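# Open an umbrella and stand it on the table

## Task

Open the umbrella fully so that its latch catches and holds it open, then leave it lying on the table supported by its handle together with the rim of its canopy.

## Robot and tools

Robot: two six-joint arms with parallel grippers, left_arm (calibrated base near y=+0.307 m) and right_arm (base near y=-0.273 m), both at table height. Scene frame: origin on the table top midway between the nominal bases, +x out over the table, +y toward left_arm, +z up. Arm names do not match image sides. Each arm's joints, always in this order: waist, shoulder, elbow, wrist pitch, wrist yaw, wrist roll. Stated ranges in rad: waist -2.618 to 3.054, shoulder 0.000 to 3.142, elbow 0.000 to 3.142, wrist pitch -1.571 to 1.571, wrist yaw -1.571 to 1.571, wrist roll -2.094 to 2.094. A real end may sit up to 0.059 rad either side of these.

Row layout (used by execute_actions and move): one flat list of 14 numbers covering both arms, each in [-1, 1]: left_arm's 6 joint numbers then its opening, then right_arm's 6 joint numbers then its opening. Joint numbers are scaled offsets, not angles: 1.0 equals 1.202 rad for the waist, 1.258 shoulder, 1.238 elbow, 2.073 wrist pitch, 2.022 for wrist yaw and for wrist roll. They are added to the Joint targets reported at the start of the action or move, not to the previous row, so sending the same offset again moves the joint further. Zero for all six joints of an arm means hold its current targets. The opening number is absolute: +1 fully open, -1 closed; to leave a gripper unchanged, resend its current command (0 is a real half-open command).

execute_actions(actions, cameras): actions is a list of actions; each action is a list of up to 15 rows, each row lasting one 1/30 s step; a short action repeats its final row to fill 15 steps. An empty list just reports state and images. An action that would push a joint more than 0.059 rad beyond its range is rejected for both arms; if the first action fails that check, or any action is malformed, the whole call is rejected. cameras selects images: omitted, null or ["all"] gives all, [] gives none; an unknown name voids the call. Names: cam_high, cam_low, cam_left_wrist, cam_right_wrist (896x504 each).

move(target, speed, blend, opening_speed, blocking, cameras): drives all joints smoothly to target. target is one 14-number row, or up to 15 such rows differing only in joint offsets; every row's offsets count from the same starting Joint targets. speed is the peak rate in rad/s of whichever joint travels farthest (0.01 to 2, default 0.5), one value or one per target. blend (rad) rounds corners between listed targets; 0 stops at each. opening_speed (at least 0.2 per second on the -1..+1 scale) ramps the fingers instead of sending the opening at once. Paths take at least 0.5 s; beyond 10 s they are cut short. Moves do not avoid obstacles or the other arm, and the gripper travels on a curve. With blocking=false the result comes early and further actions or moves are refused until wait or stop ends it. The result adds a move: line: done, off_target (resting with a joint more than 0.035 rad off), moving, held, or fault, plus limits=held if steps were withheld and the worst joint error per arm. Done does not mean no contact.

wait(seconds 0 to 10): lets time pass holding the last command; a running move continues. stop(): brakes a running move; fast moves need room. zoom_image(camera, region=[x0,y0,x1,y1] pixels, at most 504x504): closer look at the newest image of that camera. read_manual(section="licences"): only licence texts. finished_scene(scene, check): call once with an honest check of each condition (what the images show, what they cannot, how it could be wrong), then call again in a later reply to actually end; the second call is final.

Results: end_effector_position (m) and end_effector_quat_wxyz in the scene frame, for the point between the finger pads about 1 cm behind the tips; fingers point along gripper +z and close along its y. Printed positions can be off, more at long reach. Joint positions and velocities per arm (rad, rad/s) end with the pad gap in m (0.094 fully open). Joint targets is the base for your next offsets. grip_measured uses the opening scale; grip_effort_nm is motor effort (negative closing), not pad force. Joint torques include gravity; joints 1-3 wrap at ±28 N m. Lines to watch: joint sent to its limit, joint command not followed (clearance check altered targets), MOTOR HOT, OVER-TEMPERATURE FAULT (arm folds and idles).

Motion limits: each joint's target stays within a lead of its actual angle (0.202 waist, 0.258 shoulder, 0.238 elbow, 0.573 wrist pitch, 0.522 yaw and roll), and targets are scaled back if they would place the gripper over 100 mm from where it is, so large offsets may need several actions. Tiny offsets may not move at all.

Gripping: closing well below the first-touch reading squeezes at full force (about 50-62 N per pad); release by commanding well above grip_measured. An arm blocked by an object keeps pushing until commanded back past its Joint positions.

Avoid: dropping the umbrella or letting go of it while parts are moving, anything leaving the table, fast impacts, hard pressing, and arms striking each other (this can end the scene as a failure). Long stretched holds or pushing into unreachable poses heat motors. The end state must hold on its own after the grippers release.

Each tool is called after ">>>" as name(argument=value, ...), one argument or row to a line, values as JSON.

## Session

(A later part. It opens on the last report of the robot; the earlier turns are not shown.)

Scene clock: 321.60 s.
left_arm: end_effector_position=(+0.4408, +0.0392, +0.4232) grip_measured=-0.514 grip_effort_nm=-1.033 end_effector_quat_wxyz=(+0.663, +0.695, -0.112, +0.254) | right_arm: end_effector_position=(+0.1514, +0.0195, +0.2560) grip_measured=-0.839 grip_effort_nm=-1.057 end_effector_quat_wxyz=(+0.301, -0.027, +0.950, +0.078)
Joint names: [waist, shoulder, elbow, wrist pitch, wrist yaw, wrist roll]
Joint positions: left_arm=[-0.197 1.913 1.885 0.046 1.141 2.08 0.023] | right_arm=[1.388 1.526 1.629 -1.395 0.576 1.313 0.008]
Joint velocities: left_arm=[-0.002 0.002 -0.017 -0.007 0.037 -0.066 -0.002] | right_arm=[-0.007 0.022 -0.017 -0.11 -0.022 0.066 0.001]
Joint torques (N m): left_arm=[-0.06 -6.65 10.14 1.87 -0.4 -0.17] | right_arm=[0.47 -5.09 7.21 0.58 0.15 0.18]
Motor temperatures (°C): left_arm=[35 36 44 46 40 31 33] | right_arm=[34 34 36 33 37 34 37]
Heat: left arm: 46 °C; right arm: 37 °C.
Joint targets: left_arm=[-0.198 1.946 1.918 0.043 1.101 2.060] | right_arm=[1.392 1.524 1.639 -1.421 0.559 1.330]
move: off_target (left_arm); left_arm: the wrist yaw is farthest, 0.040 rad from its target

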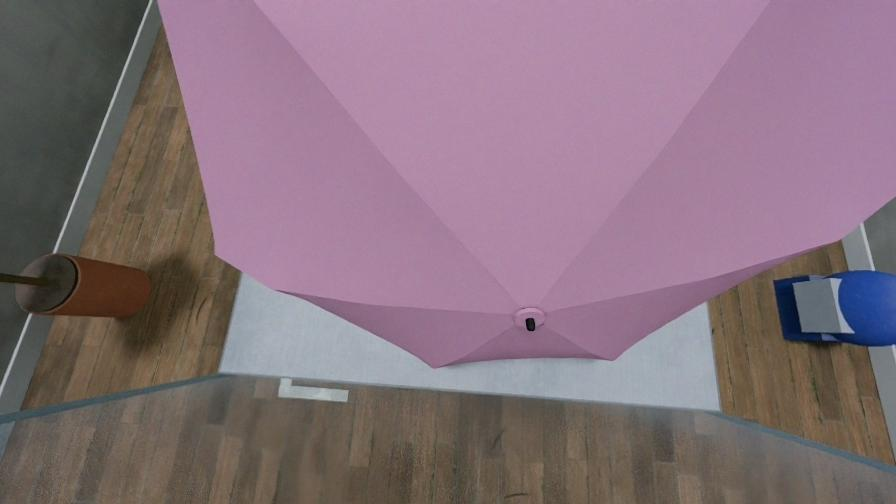

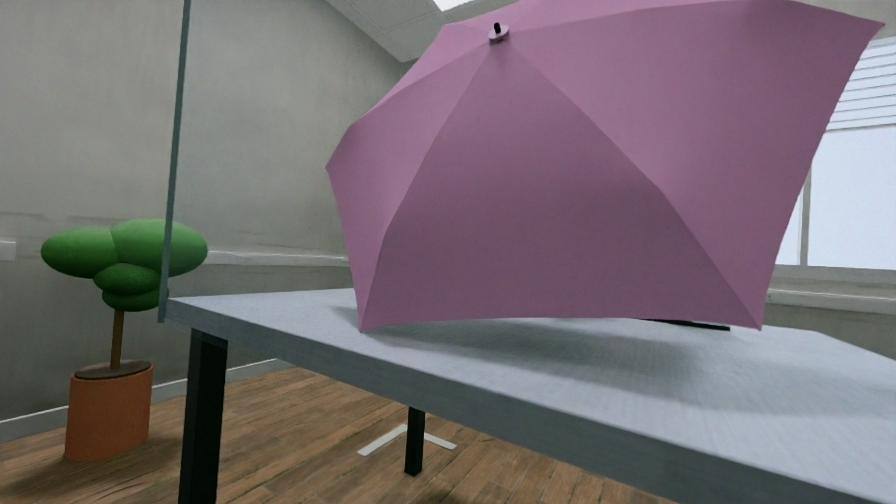

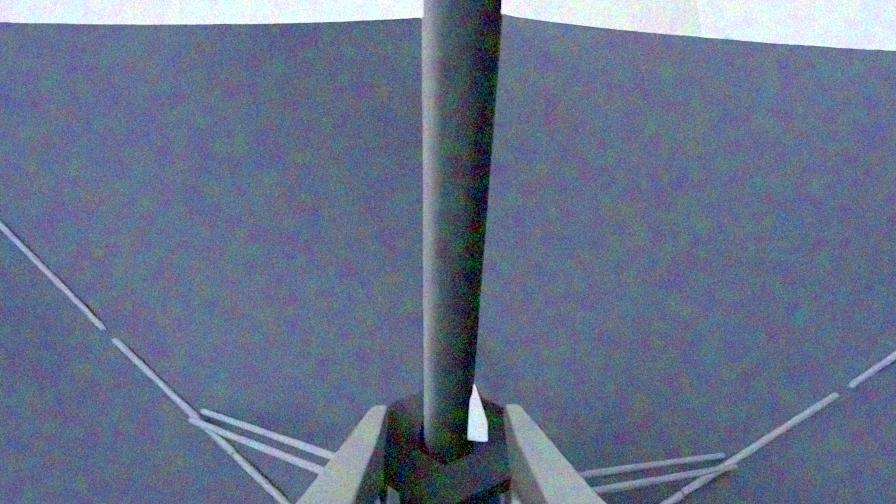

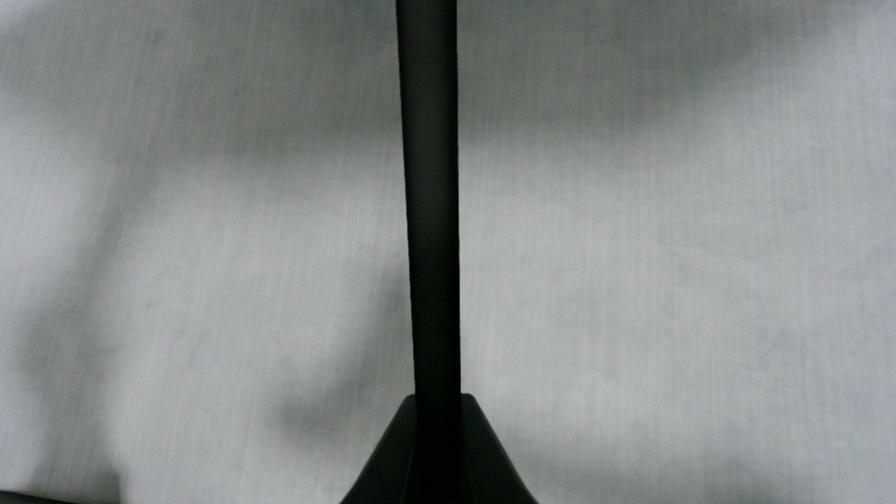

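>>> move(
  target=[-0.003, 0, 0, 0, 0.02, 0, -0.05, -0.005, 0, 0, 0, 0.01, 0, -1],
  speed=0.1,
  opening_speed=0.5,
)

Scene clock: 338.37 s.
left_arm: end_effector_position=(+0.4424, +0.0382, +0.4208) grip_measured=-0.052 grip_effort_nm=0.076 end_effector_quat_wxyz=(+0.664, +0.696, -0.111, +0.250) | right_arm: end_effector_position=(+0.1496, +0.0151, +0.2539) grip_measured=-0.839 grip_effort_nm=-1.067 end_effector_quat_wxyz=(+0.296, -0.031, +0.952, +0.069)
Joint names: [waist, shoulder, elbow, wrist pitch, wrist yaw, wrist roll]
Joint positions: left_arm=[-0.197 1.923 1.889 0.052 1.147 2.073 0.045] | right_arm=[1.388 1.526 1.629 -1.418 0.568 1.313 0.008]
Joint velocities: left_arm=[-0.017 0.007 -0.002 -0.022 0.051 0.007 0] | right_arm=[0.007 0.002 0.002 -0.007 -0.037 -0.051 0.001]
Joint torques (N m): left_arm=[-0.36 -7.42 9.84 1.8 -0.07 -0.1] | right_arm=[-0.13 -5.11 7.19 0.74 0.47 0.18]
Motor temperatures (°C): left_arm=[34 36 44 44 37 31 33] | right_arm=[34 34 37 33 35 34 37]
Heat: left arm: 44 °C; right arm: 37 °C.
Joint targets: left_arm=[-0.202 1.946 1.918 0.043 1.141 2.060] | right_arm=[1.386 1.524 1.639 -1.421 0.579 1.330]
move: done

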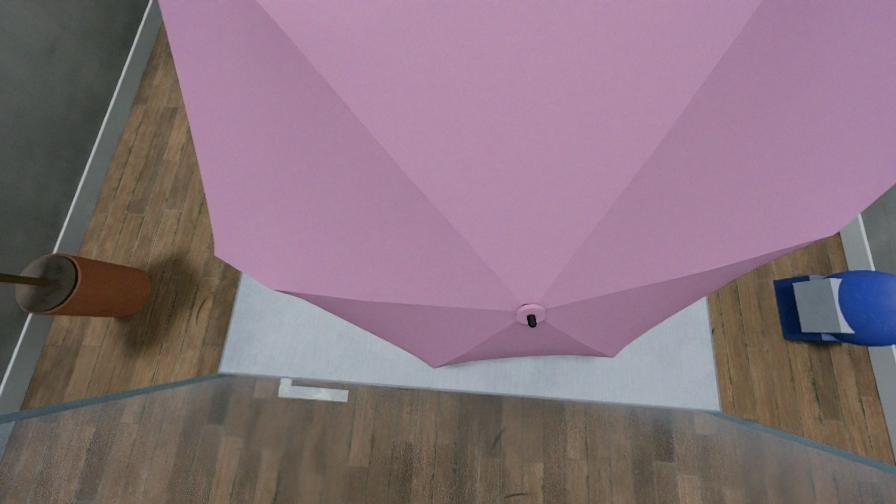

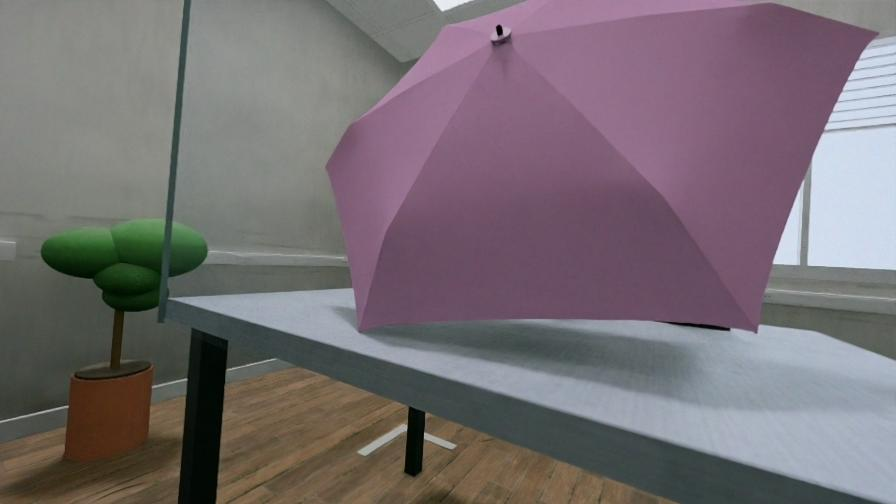

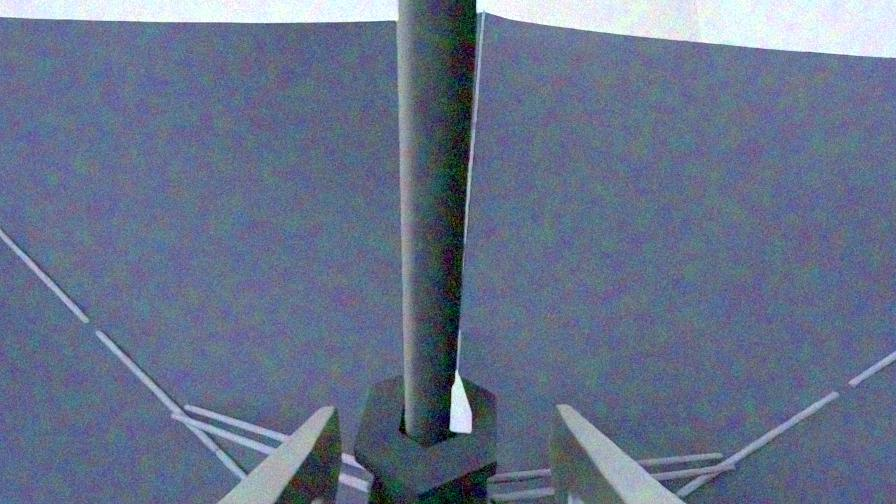

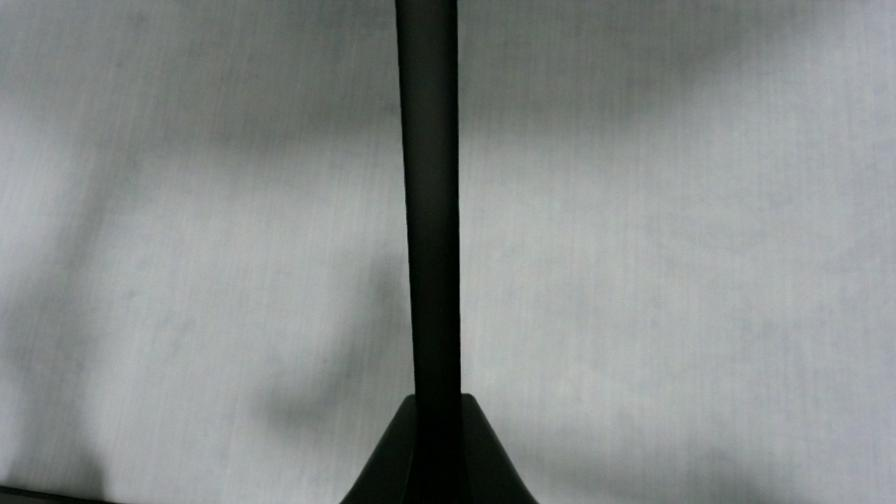

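>>> move(
  target=[0.1935, -0.1028, -0.1422, 0.0305, 0.1144, -0.009, -0.05, 0, 0, 0, 0, 0, 0, -1],
  speed=0.2,
)

Scene clock: 352.03 s.
left_arm: end_effector_position=(+0.4360, +0.1328, +0.4158) grip_measured=-0.052 grip_effort_nm=0.061 end_effector_quat_wxyz=(+0.664, +0.696, -0.110, +0.250) | right_arm: end_effector_position=(+0.1495, +0.0150, +0.2539) grip_measured=-0.839 grip_effort_nm=-1.067 end_effector_quat_wxyz=(+0.296, -0.031, +0.952, +0.069)
Joint names: [waist, shoulder, elbow, wrist pitch, wrist yaw, wrist roll]
Joint positions: left_arm=[0.025 1.845 1.762 0.117 1.367 2.055 0.045] | right_arm=[1.388 1.526 1.629 -1.419 0.568 1.315 0.008]
Joint velocities: left_arm=[-0.007 0.012 0.002 -0.051 -0.051 0.022 -0.001] | right_arm=[-0.012 -0.007 -0.007 -0.007 -0.022 -0.022 0.001]
Joint torques (N m): left_arm=[0.53 -10.56 5.83 1.61 0.04 -0.09] | right_arm=[-0.12 -5.05 7.19 0.75 0.47 0.17]
Motor temperatures (°C): left_arm=[34 36 44 44 36 31 32] | right_arm=[34 34 37 33 35 34 37]
Heat: left arm: 44 °C; right arm: 37 °C.
Joint targets: left_arm=[0.031 1.817 1.742 0.106 1.373 2.042] | right_arm=[1.386 1.524 1.639 -1.421 0.579 1.331]
move: done

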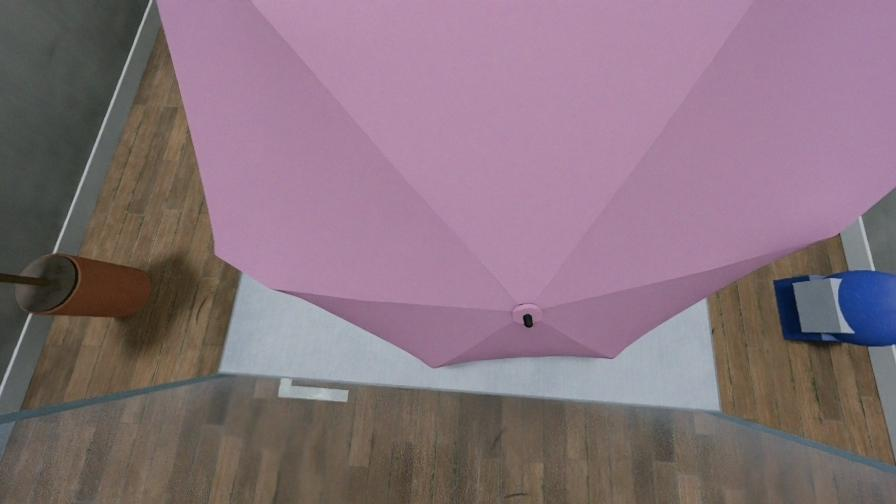

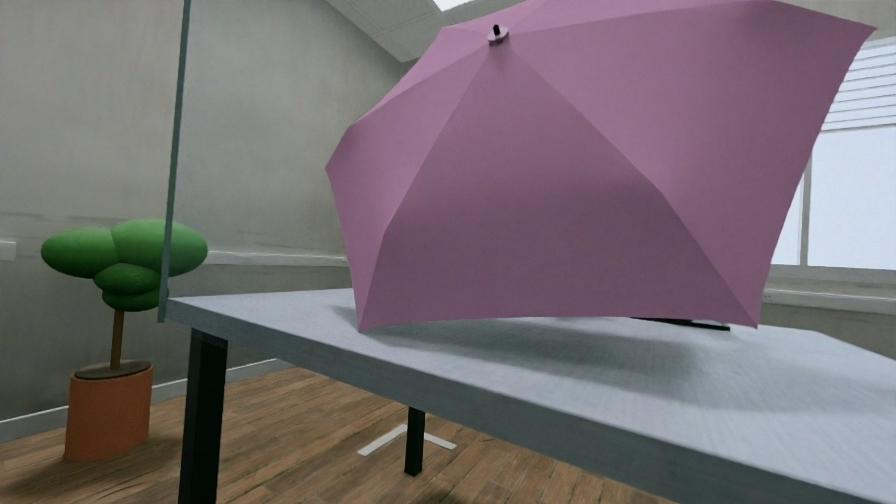

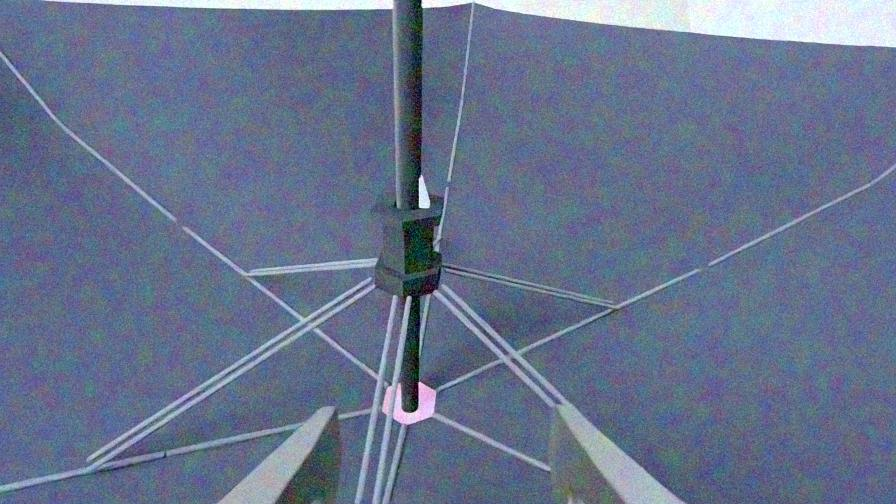

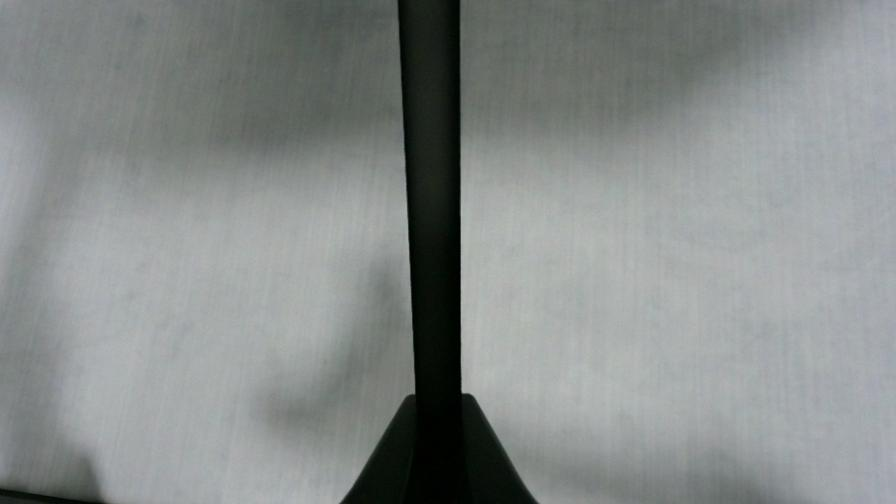

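>>> move(
  target=[0.1872, -0.4261, -0.7011, 0.1438, -0.0114, 0.0114, -0.05, 0, 0, 0, 0, 0, 0, -1],
  speed=0.5,
)

Scene clock: 360.43 s.
left_arm: end_effector_position=(+0.3261, +0.2055, +0.3322) grip_measured=-0.052 grip_effort_nm=0.066 end_effector_quat_wxyz=(+0.631, +0.706, -0.022, +0.320) | right_arm: end_effector_position=(+0.1495, +0.0148, +0.2538) grip_measured=-0.839 grip_effort_nm=-1.067 end_effector_quat_wxyz=(+0.296, -0.031, +0.952, +0.068)
Joint names: [waist, shoulder, elbow, wrist pitch, wrist yaw, wrist roll]
Joint positions: left_arm=[0.249 1.299 0.894 0.412 1.355 2.065 0.045] | right_arm=[1.388 1.526 1.629 -1.419 0.568 1.315 0.008]
Joint velocities: left_arm=[-0.002 0.007 0.017 -0.037 -0.037 -0.022 0] | right_arm=[0.002 0.012 0.022 0.051 -0.051 -0.022 0]
Joint torques (N m): left_arm=[0.65 -5.38 5.85 1.66 -0.06 0.05] | right_arm=[-0.12 -5.09 7.17 0.76 0.48 0.17]
Motor temperatures (°C): left_arm=[34 37 43 44 35 31 32] | right_arm=[34 34 37 34 35 34 37]
Heat: left arm: 44 °C; right arm: 37 °C.
Joint targets: left_arm=[0.256 1.281 0.874 0.404 1.350 2.065] | right_arm=[1.386 1.524 1.639 -1.421 0.579 1.331]
move: done

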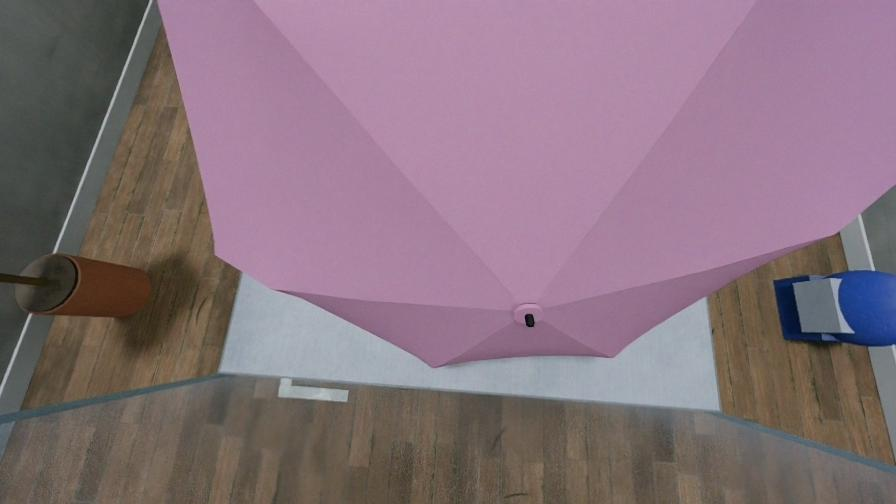

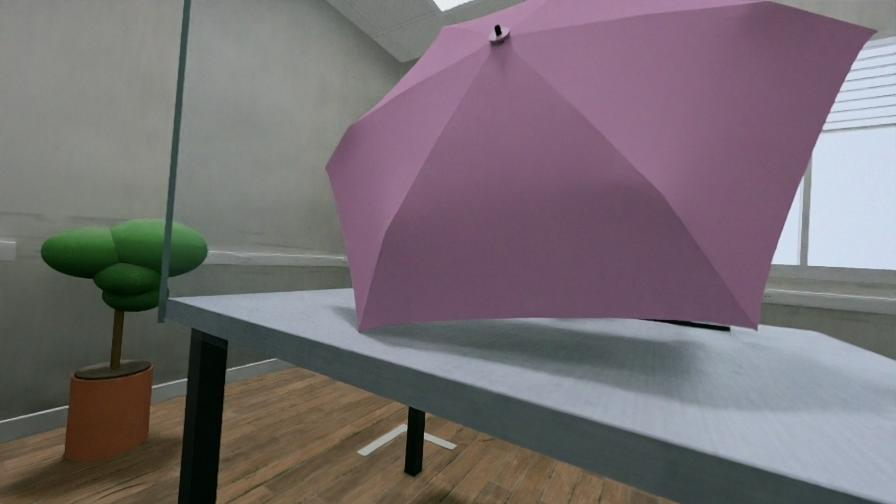

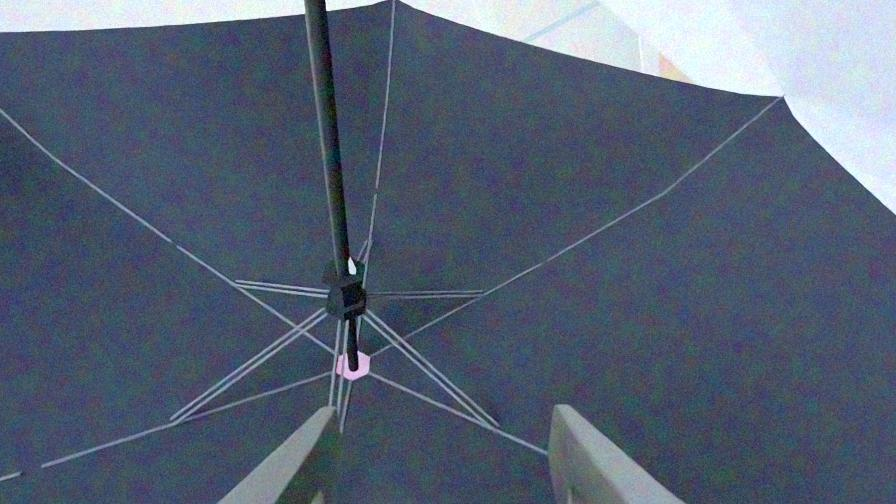

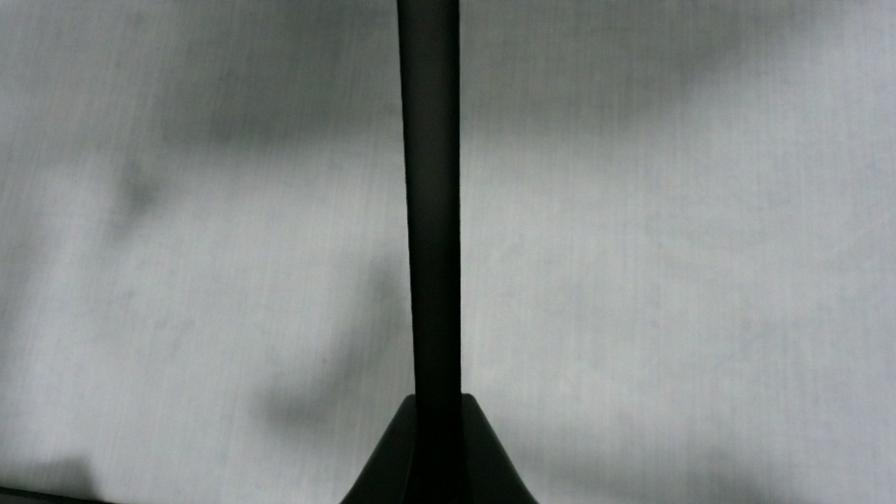

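>>> move(
  target=[
    [-0.0882, -0.6208, -0.3829, -0.1466, -0.3709, -0.5267, -0.05, 0, 0, 0, 0, 0, 0, -1],
    [-0.213, -0.9229, -0.6252, -0.1949, -0.6677, -0.9936, -0.05, 0, 0, 0, 0, 0, 0, -1],
  ],
  speed=0.7,
  blend=0.15,
)

Scene clock: 366.00 s.
left_arm: end_effector_position=(+0.2418, +0.3019, +0.2099) grip_measured=-0.051 grip_effort_nm=0.056 end_effector_quat_wxyz=(+0.707, +0.031, +0.707, +0.014) | right_arm: end_effector_position=(+0.1495, +0.0148, +0.2538) grip_measured=-0.839 grip_effort_nm=-1.057 end_effector_quat_wxyz=(+0.295, -0.031, +0.952, +0.068)
Joint names: [waist, shoulder, elbow, wrist pitch, wrist yaw, wrist roll]
Joint positions: left_arm=[0.008 0.135 0.119 0.015 0.006 0.063 0.045] | right_arm=[1.388 1.526 1.629 -1.42 0.568 1.315 0.008]
Joint velocities: left_arm=[0.022 -0.002 0.002 -0.051 0.037 -0.066 0.001] | right_arm=[-0.012 -0.002 0.007 -0.022 0.007 0.037 0]
Joint torques (N m): left_arm=[-0.62 0.59 6.37 2.21 -0.05 -0.05] | right_arm=[-0.23 -5.09 7.19 0.76 0.47 0.18]
Motor temperatures (°C): left_arm=[34 36 43 44 35 31 32] | right_arm=[34 34 37 34 35 34 37]
Heat: left arm: 44 °C; right arm: 37 °C.
Joint targets: left_arm=[0.000 0.120 0.100 0.000 0.000 0.056] | right_arm=[1.386 1.524 1.639 -1.421 0.579 1.331]
move: done

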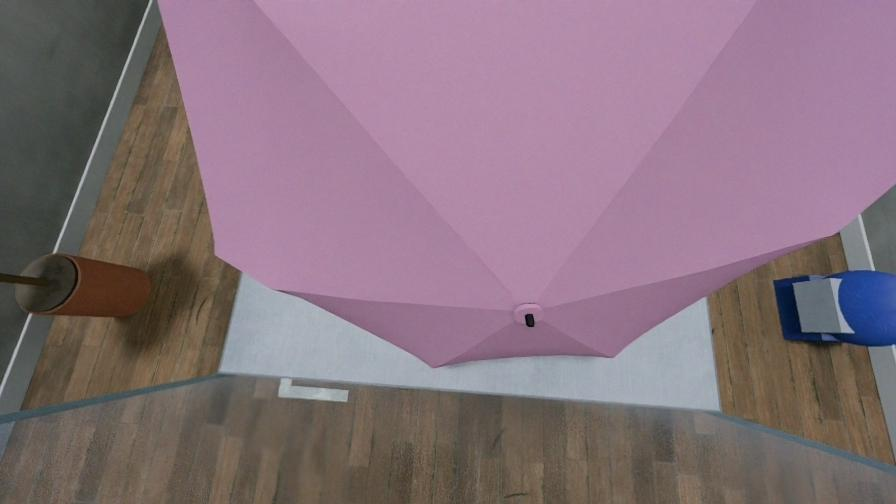

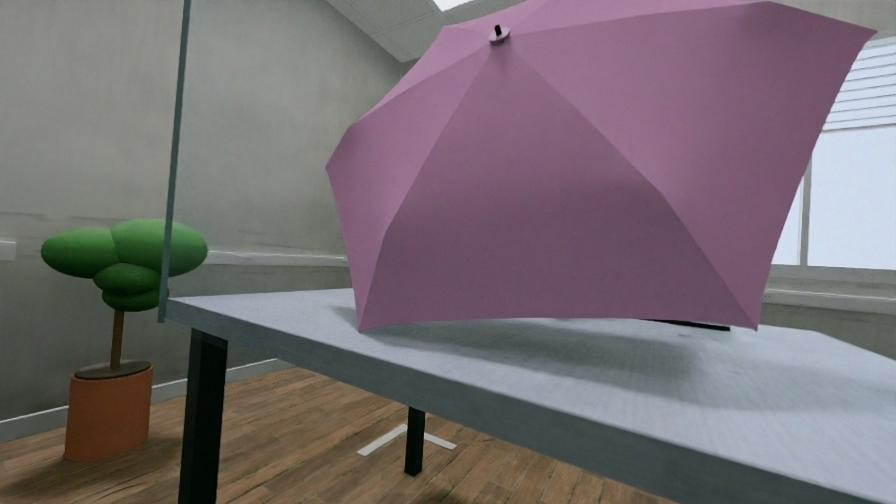

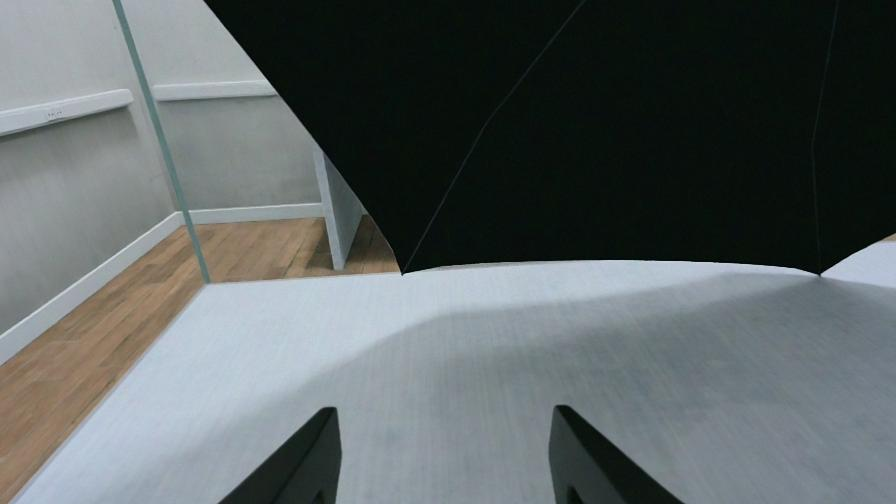

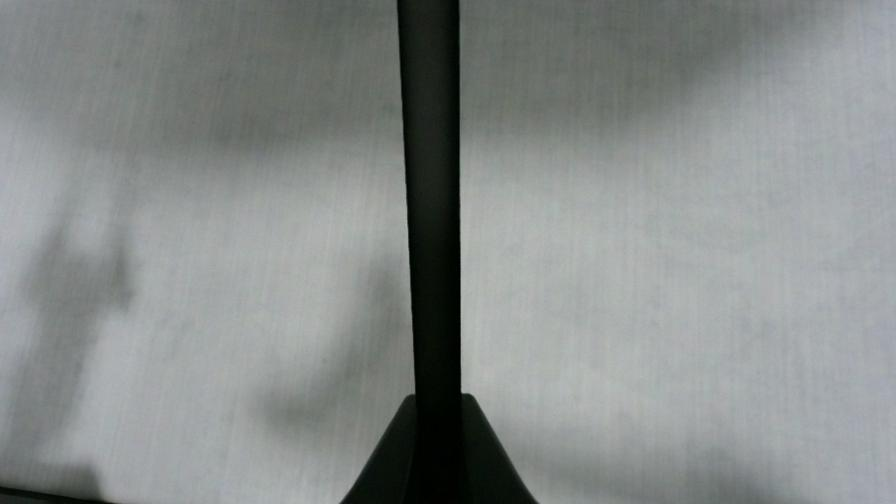

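>>> move(
  target=[
    [0, 0, 0, 0, 0, 0, -0.05, 0.0993, 0.0583, -0.0589, -0.0223, 0.0567, 0.0996, -1],
    [0, 0, 0, 0, 0, 0, -0.05, 0.1784, 0.1567, -0.1695, -0.0102, 0.0942, 0.2128, -1],
  ],
  speed=0.15,
  blend=0.05,
)

Scene clock: 431.57 s.
left_arm: end_effector_position=(+0.2418, +0.3020, +0.2099) grip_measured=-0.051 grip_effort_nm=0.056 end_effector_quat_wxyz=(+0.707, +0.030, +0.707, +0.014) | right_arm: end_effector_position=(+0.1111, +0.0159, +0.1713) grip_measured=-0.839 grip_effort_nm=-1.062 end_effector_quat_wxyz=(+0.360, +0.002, +0.932, -0.025)
Joint names: [waist, shoulder, elbow, wrist pitch, wrist yaw, wrist roll]
Joint positions: left_arm=[0.008 0.135 0.119 0.015 0.005 0.063 0.045] | right_arm=[1.598 1.713 1.443 -1.449 0.727 1.725 0.008]
Joint velocities: left_arm=[-0.007 -0.012 0.002 0.037 -0.037 -0.022 0] | right_arm=[-0.012 0.007 0.012 -0.022 -0.007 0.007 0]
Joint torques (N m): left_arm=[-0.64 0.59 6.37 2.21 -0.08 -0.03] | right_arm=[0.18 -5.6 4.96 0.19 0.9 0.35]
Motor temperatures (°C): left_arm=[34 34 43 49 34 31 31] | right_arm=[34 34 37 33 35 34 38]
Heat: left arm: 49 °C; right arm: 38 °C.
Joint targets: left_arm=[0.000 0.120 0.100 0.000 0.000 0.056] | right_arm=[1.600 1.721 1.429 -1.442 0.770 1.761]
move: off_target (right_arm); right_arm: the wrist yaw is farthest, 0.042 rad from its target

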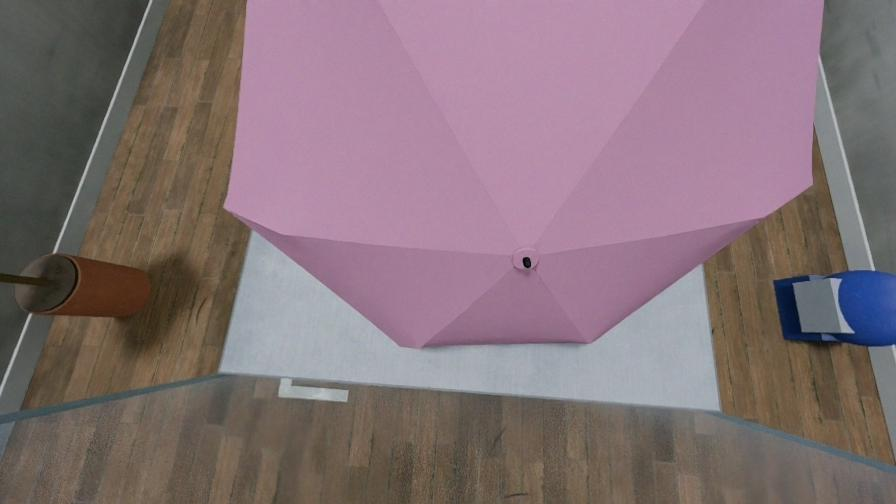

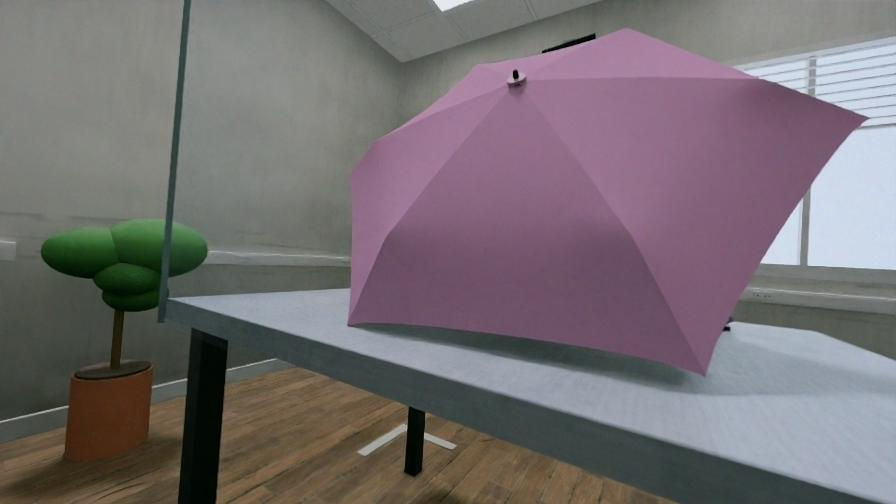

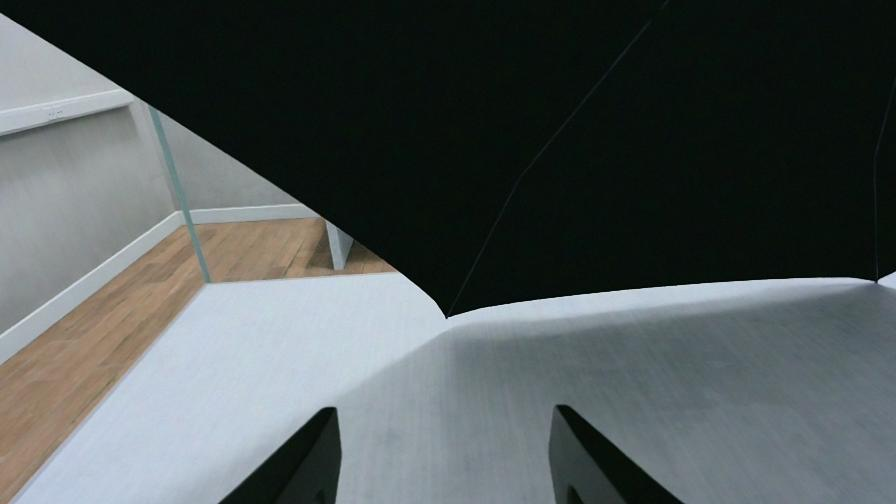

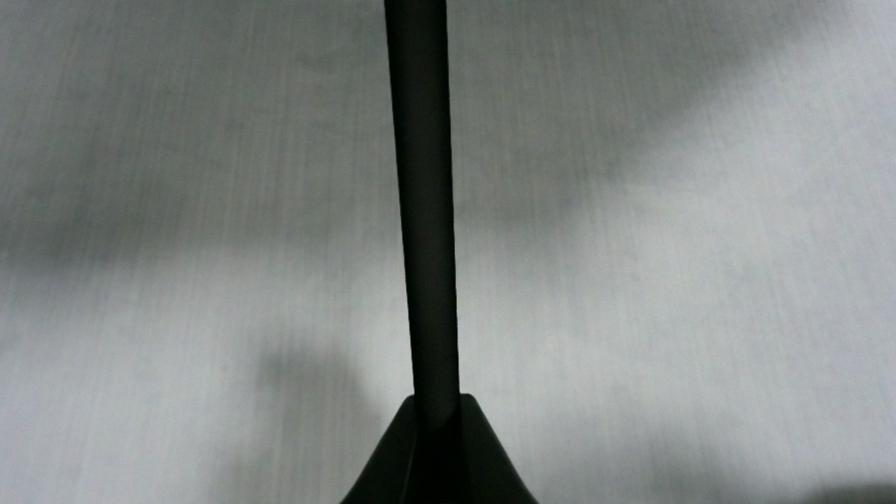

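>>> zoom_image(
  camera="cam_low",
  region=[300, 260, 480, 400],
)

>>> zoom_image(
  camera="cam_low",
  region=[600, 290, 780, 430],
)

>>> zoom_image(
  camera="cam_left_wrist",
  region=[360, 240, 540, 380],
)

>>> zoom_image(
  camera="cam_left_wrist",
  region=[760, 220, 896, 330],
)

Scaled by 2.800 from the camera's 896x504 image, which has a finer 1280x720 frame.

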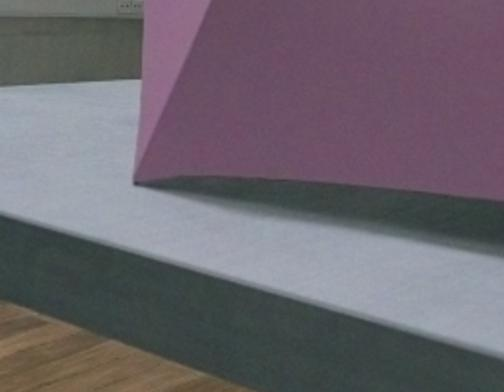

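Scaled by 2.800 from the camera's 896x504 image, which has a finer 1280x720 frame.

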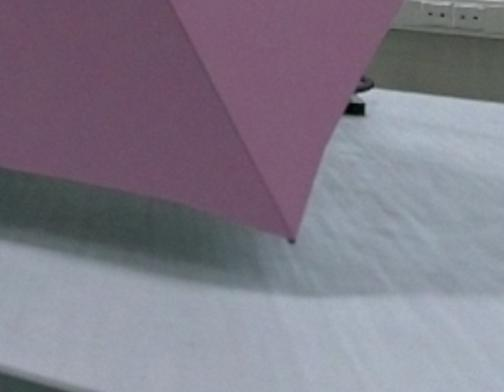

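Scaled by 2.800 from the camera's 896x504 image, which has a finer 1280x720 frame.

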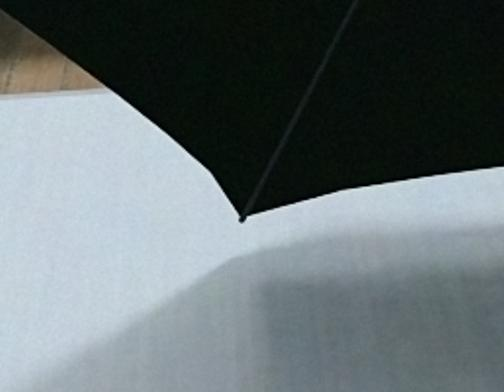

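Scaled by 3.706 from the camera's 896x504 image, which has a finer 1280x720 frame.

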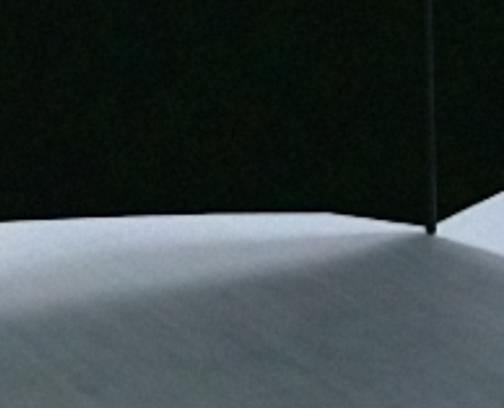

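>>> move(
  target=[0, 0, 0, 0, 0, 0, -0.05, 0.0067, 0.0355, 0.0525, -0.0432, 0.012, 0.0288, -1],
  speed=0.12,
)

Scene clock: 458.90 s.
left_arm: end_effector_position=(+0.2418, +0.3020, +0.2099) grip_measured=-0.051 grip_effort_nm=0.066 end_effector_quat_wxyz=(+0.707, +0.030, +0.707, +0.014) | right_arm: end_effector_position=(+0.1113, +0.0115, +0.1676) grip_measured=-0.839 grip_effort_nm=-1.067 end_effector_quat_wxyz=(+0.371, +0.013, +0.927, -0.049)
Joint names: [waist, shoulder, elbow, wrist pitch, wrist yaw, wrist roll]
Joint positions: left_arm=[0.008 0.135 0.119 0.015 0.005 0.063 0.045] | right_arm=[1.605 1.755 1.459 -1.504 0.739 1.788 0.008]
Joint velocities: left_arm=[-0.012 -0.002 -0.012 0.051 0.037 -0.022 0] | right_arm=[-0.002 0.002 0.002 0.022 0.022 -0.037 -0.001]
Joint torques (N m): left_arm=[-0.65 0.59 6.37 2.21 -0.07 -0.04] | right_arm=[0.46 -5.67 9.11 -0.24 1.04 0.32]
Motor temperatures (°C): left_arm=[34 34 43 50 34 31 31] | right_arm=[34 35 36 33 35 34 38]
Heat: left arm: 50 °C; right arm: 38 °C.
Joint targets: left_arm=[0.000 0.120 0.100 0.000 0.000 0.056] | right_arm=[1.609 1.766 1.495 -1.532 0.794 1.819]
move: off_target (right_arm); right_arm: the wrist yaw is farthest, 0.055 rad from its target

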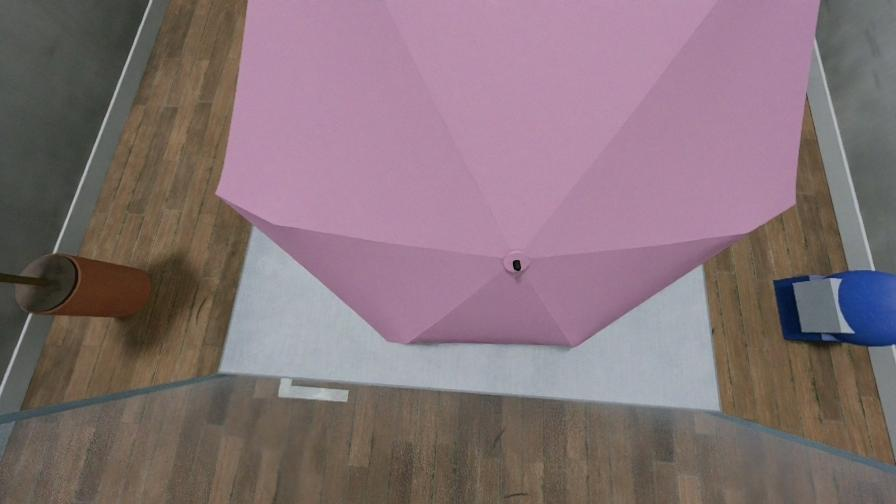

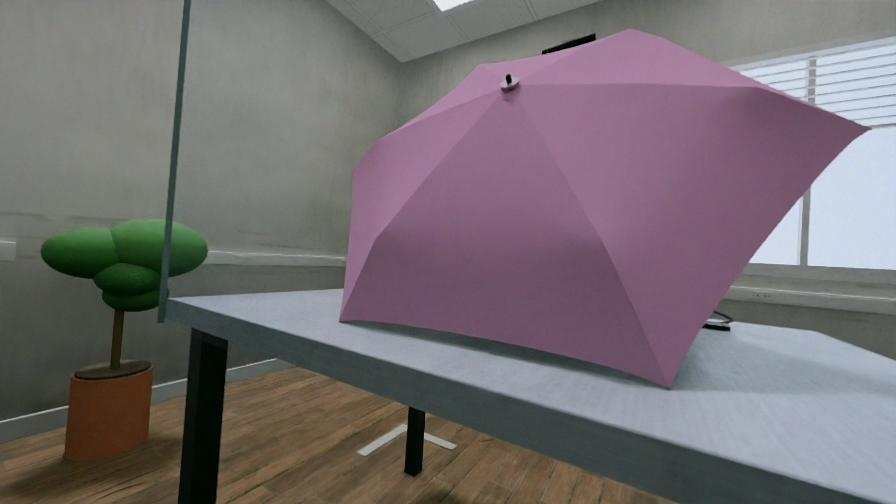

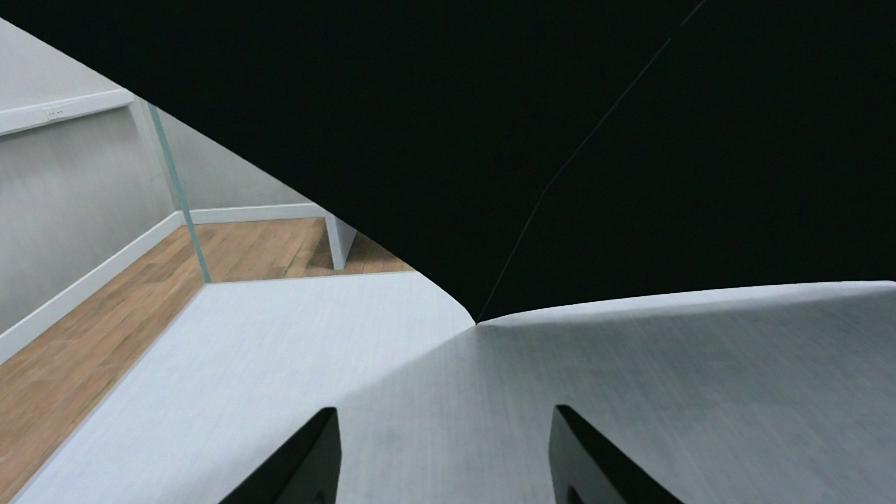

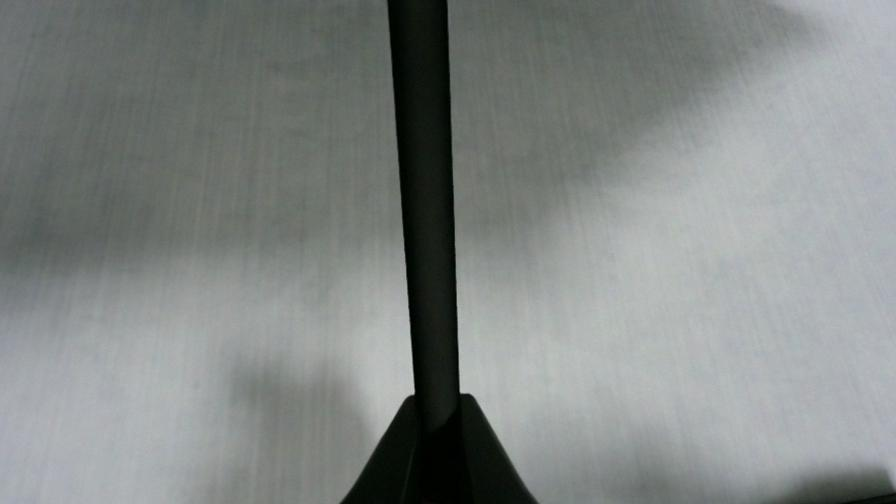

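>>> zoom_image(
  camera="cam_left_wrist",
  region=[390, 250, 570, 390],
)

>>> zoom_image(
  camera="cam_low",
  region=[570, 300, 750, 440],
)

>>> zoom_image(
  camera="cam_low",
  region=[290, 260, 470, 400],
)

Scaled by 2.800 from the camera's 896x504 image, which has a finer 1280x720 frame.

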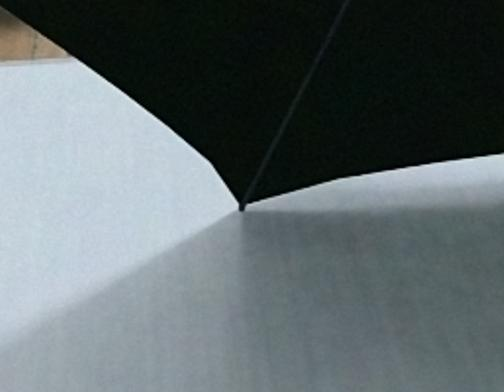

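Scaled by 2.800 from the camera's 896x504 image, which has a finer 1280x720 frame.

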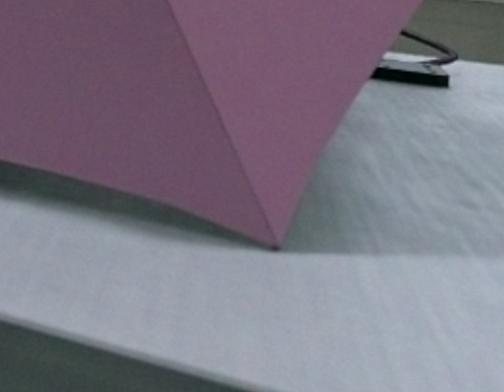

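Scaled by 2.800 from the camera's 896x504 image, which has a finer 1280x720 frame.

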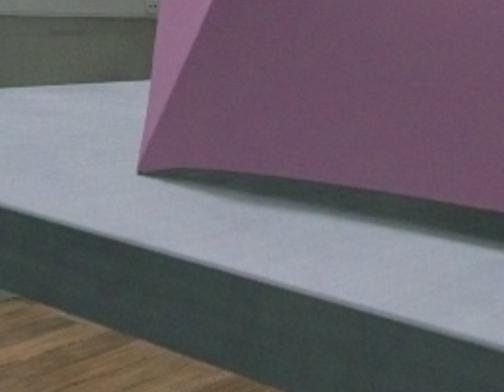

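>>> zoom_image(
  camera="cam_right_wrist",
  region=[370, 0, 500, 73],
)

>>> zoom_image(
  camera="cam_right_wrist",
  region=[370, 330, 500, 403],
)

Scaled by 3.877 from the camera's 896x504 image, which has a finer 1280x720 frame.

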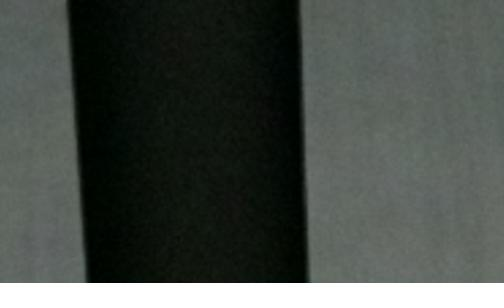

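Scaled by 3.877 from the camera's 896x504 image, which has a finer 1280x720 frame.

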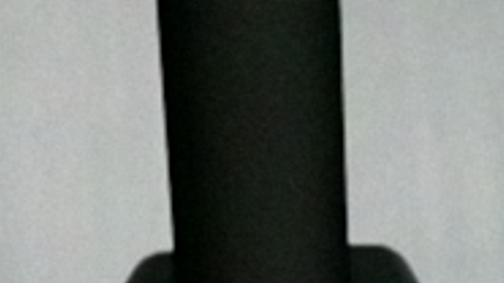

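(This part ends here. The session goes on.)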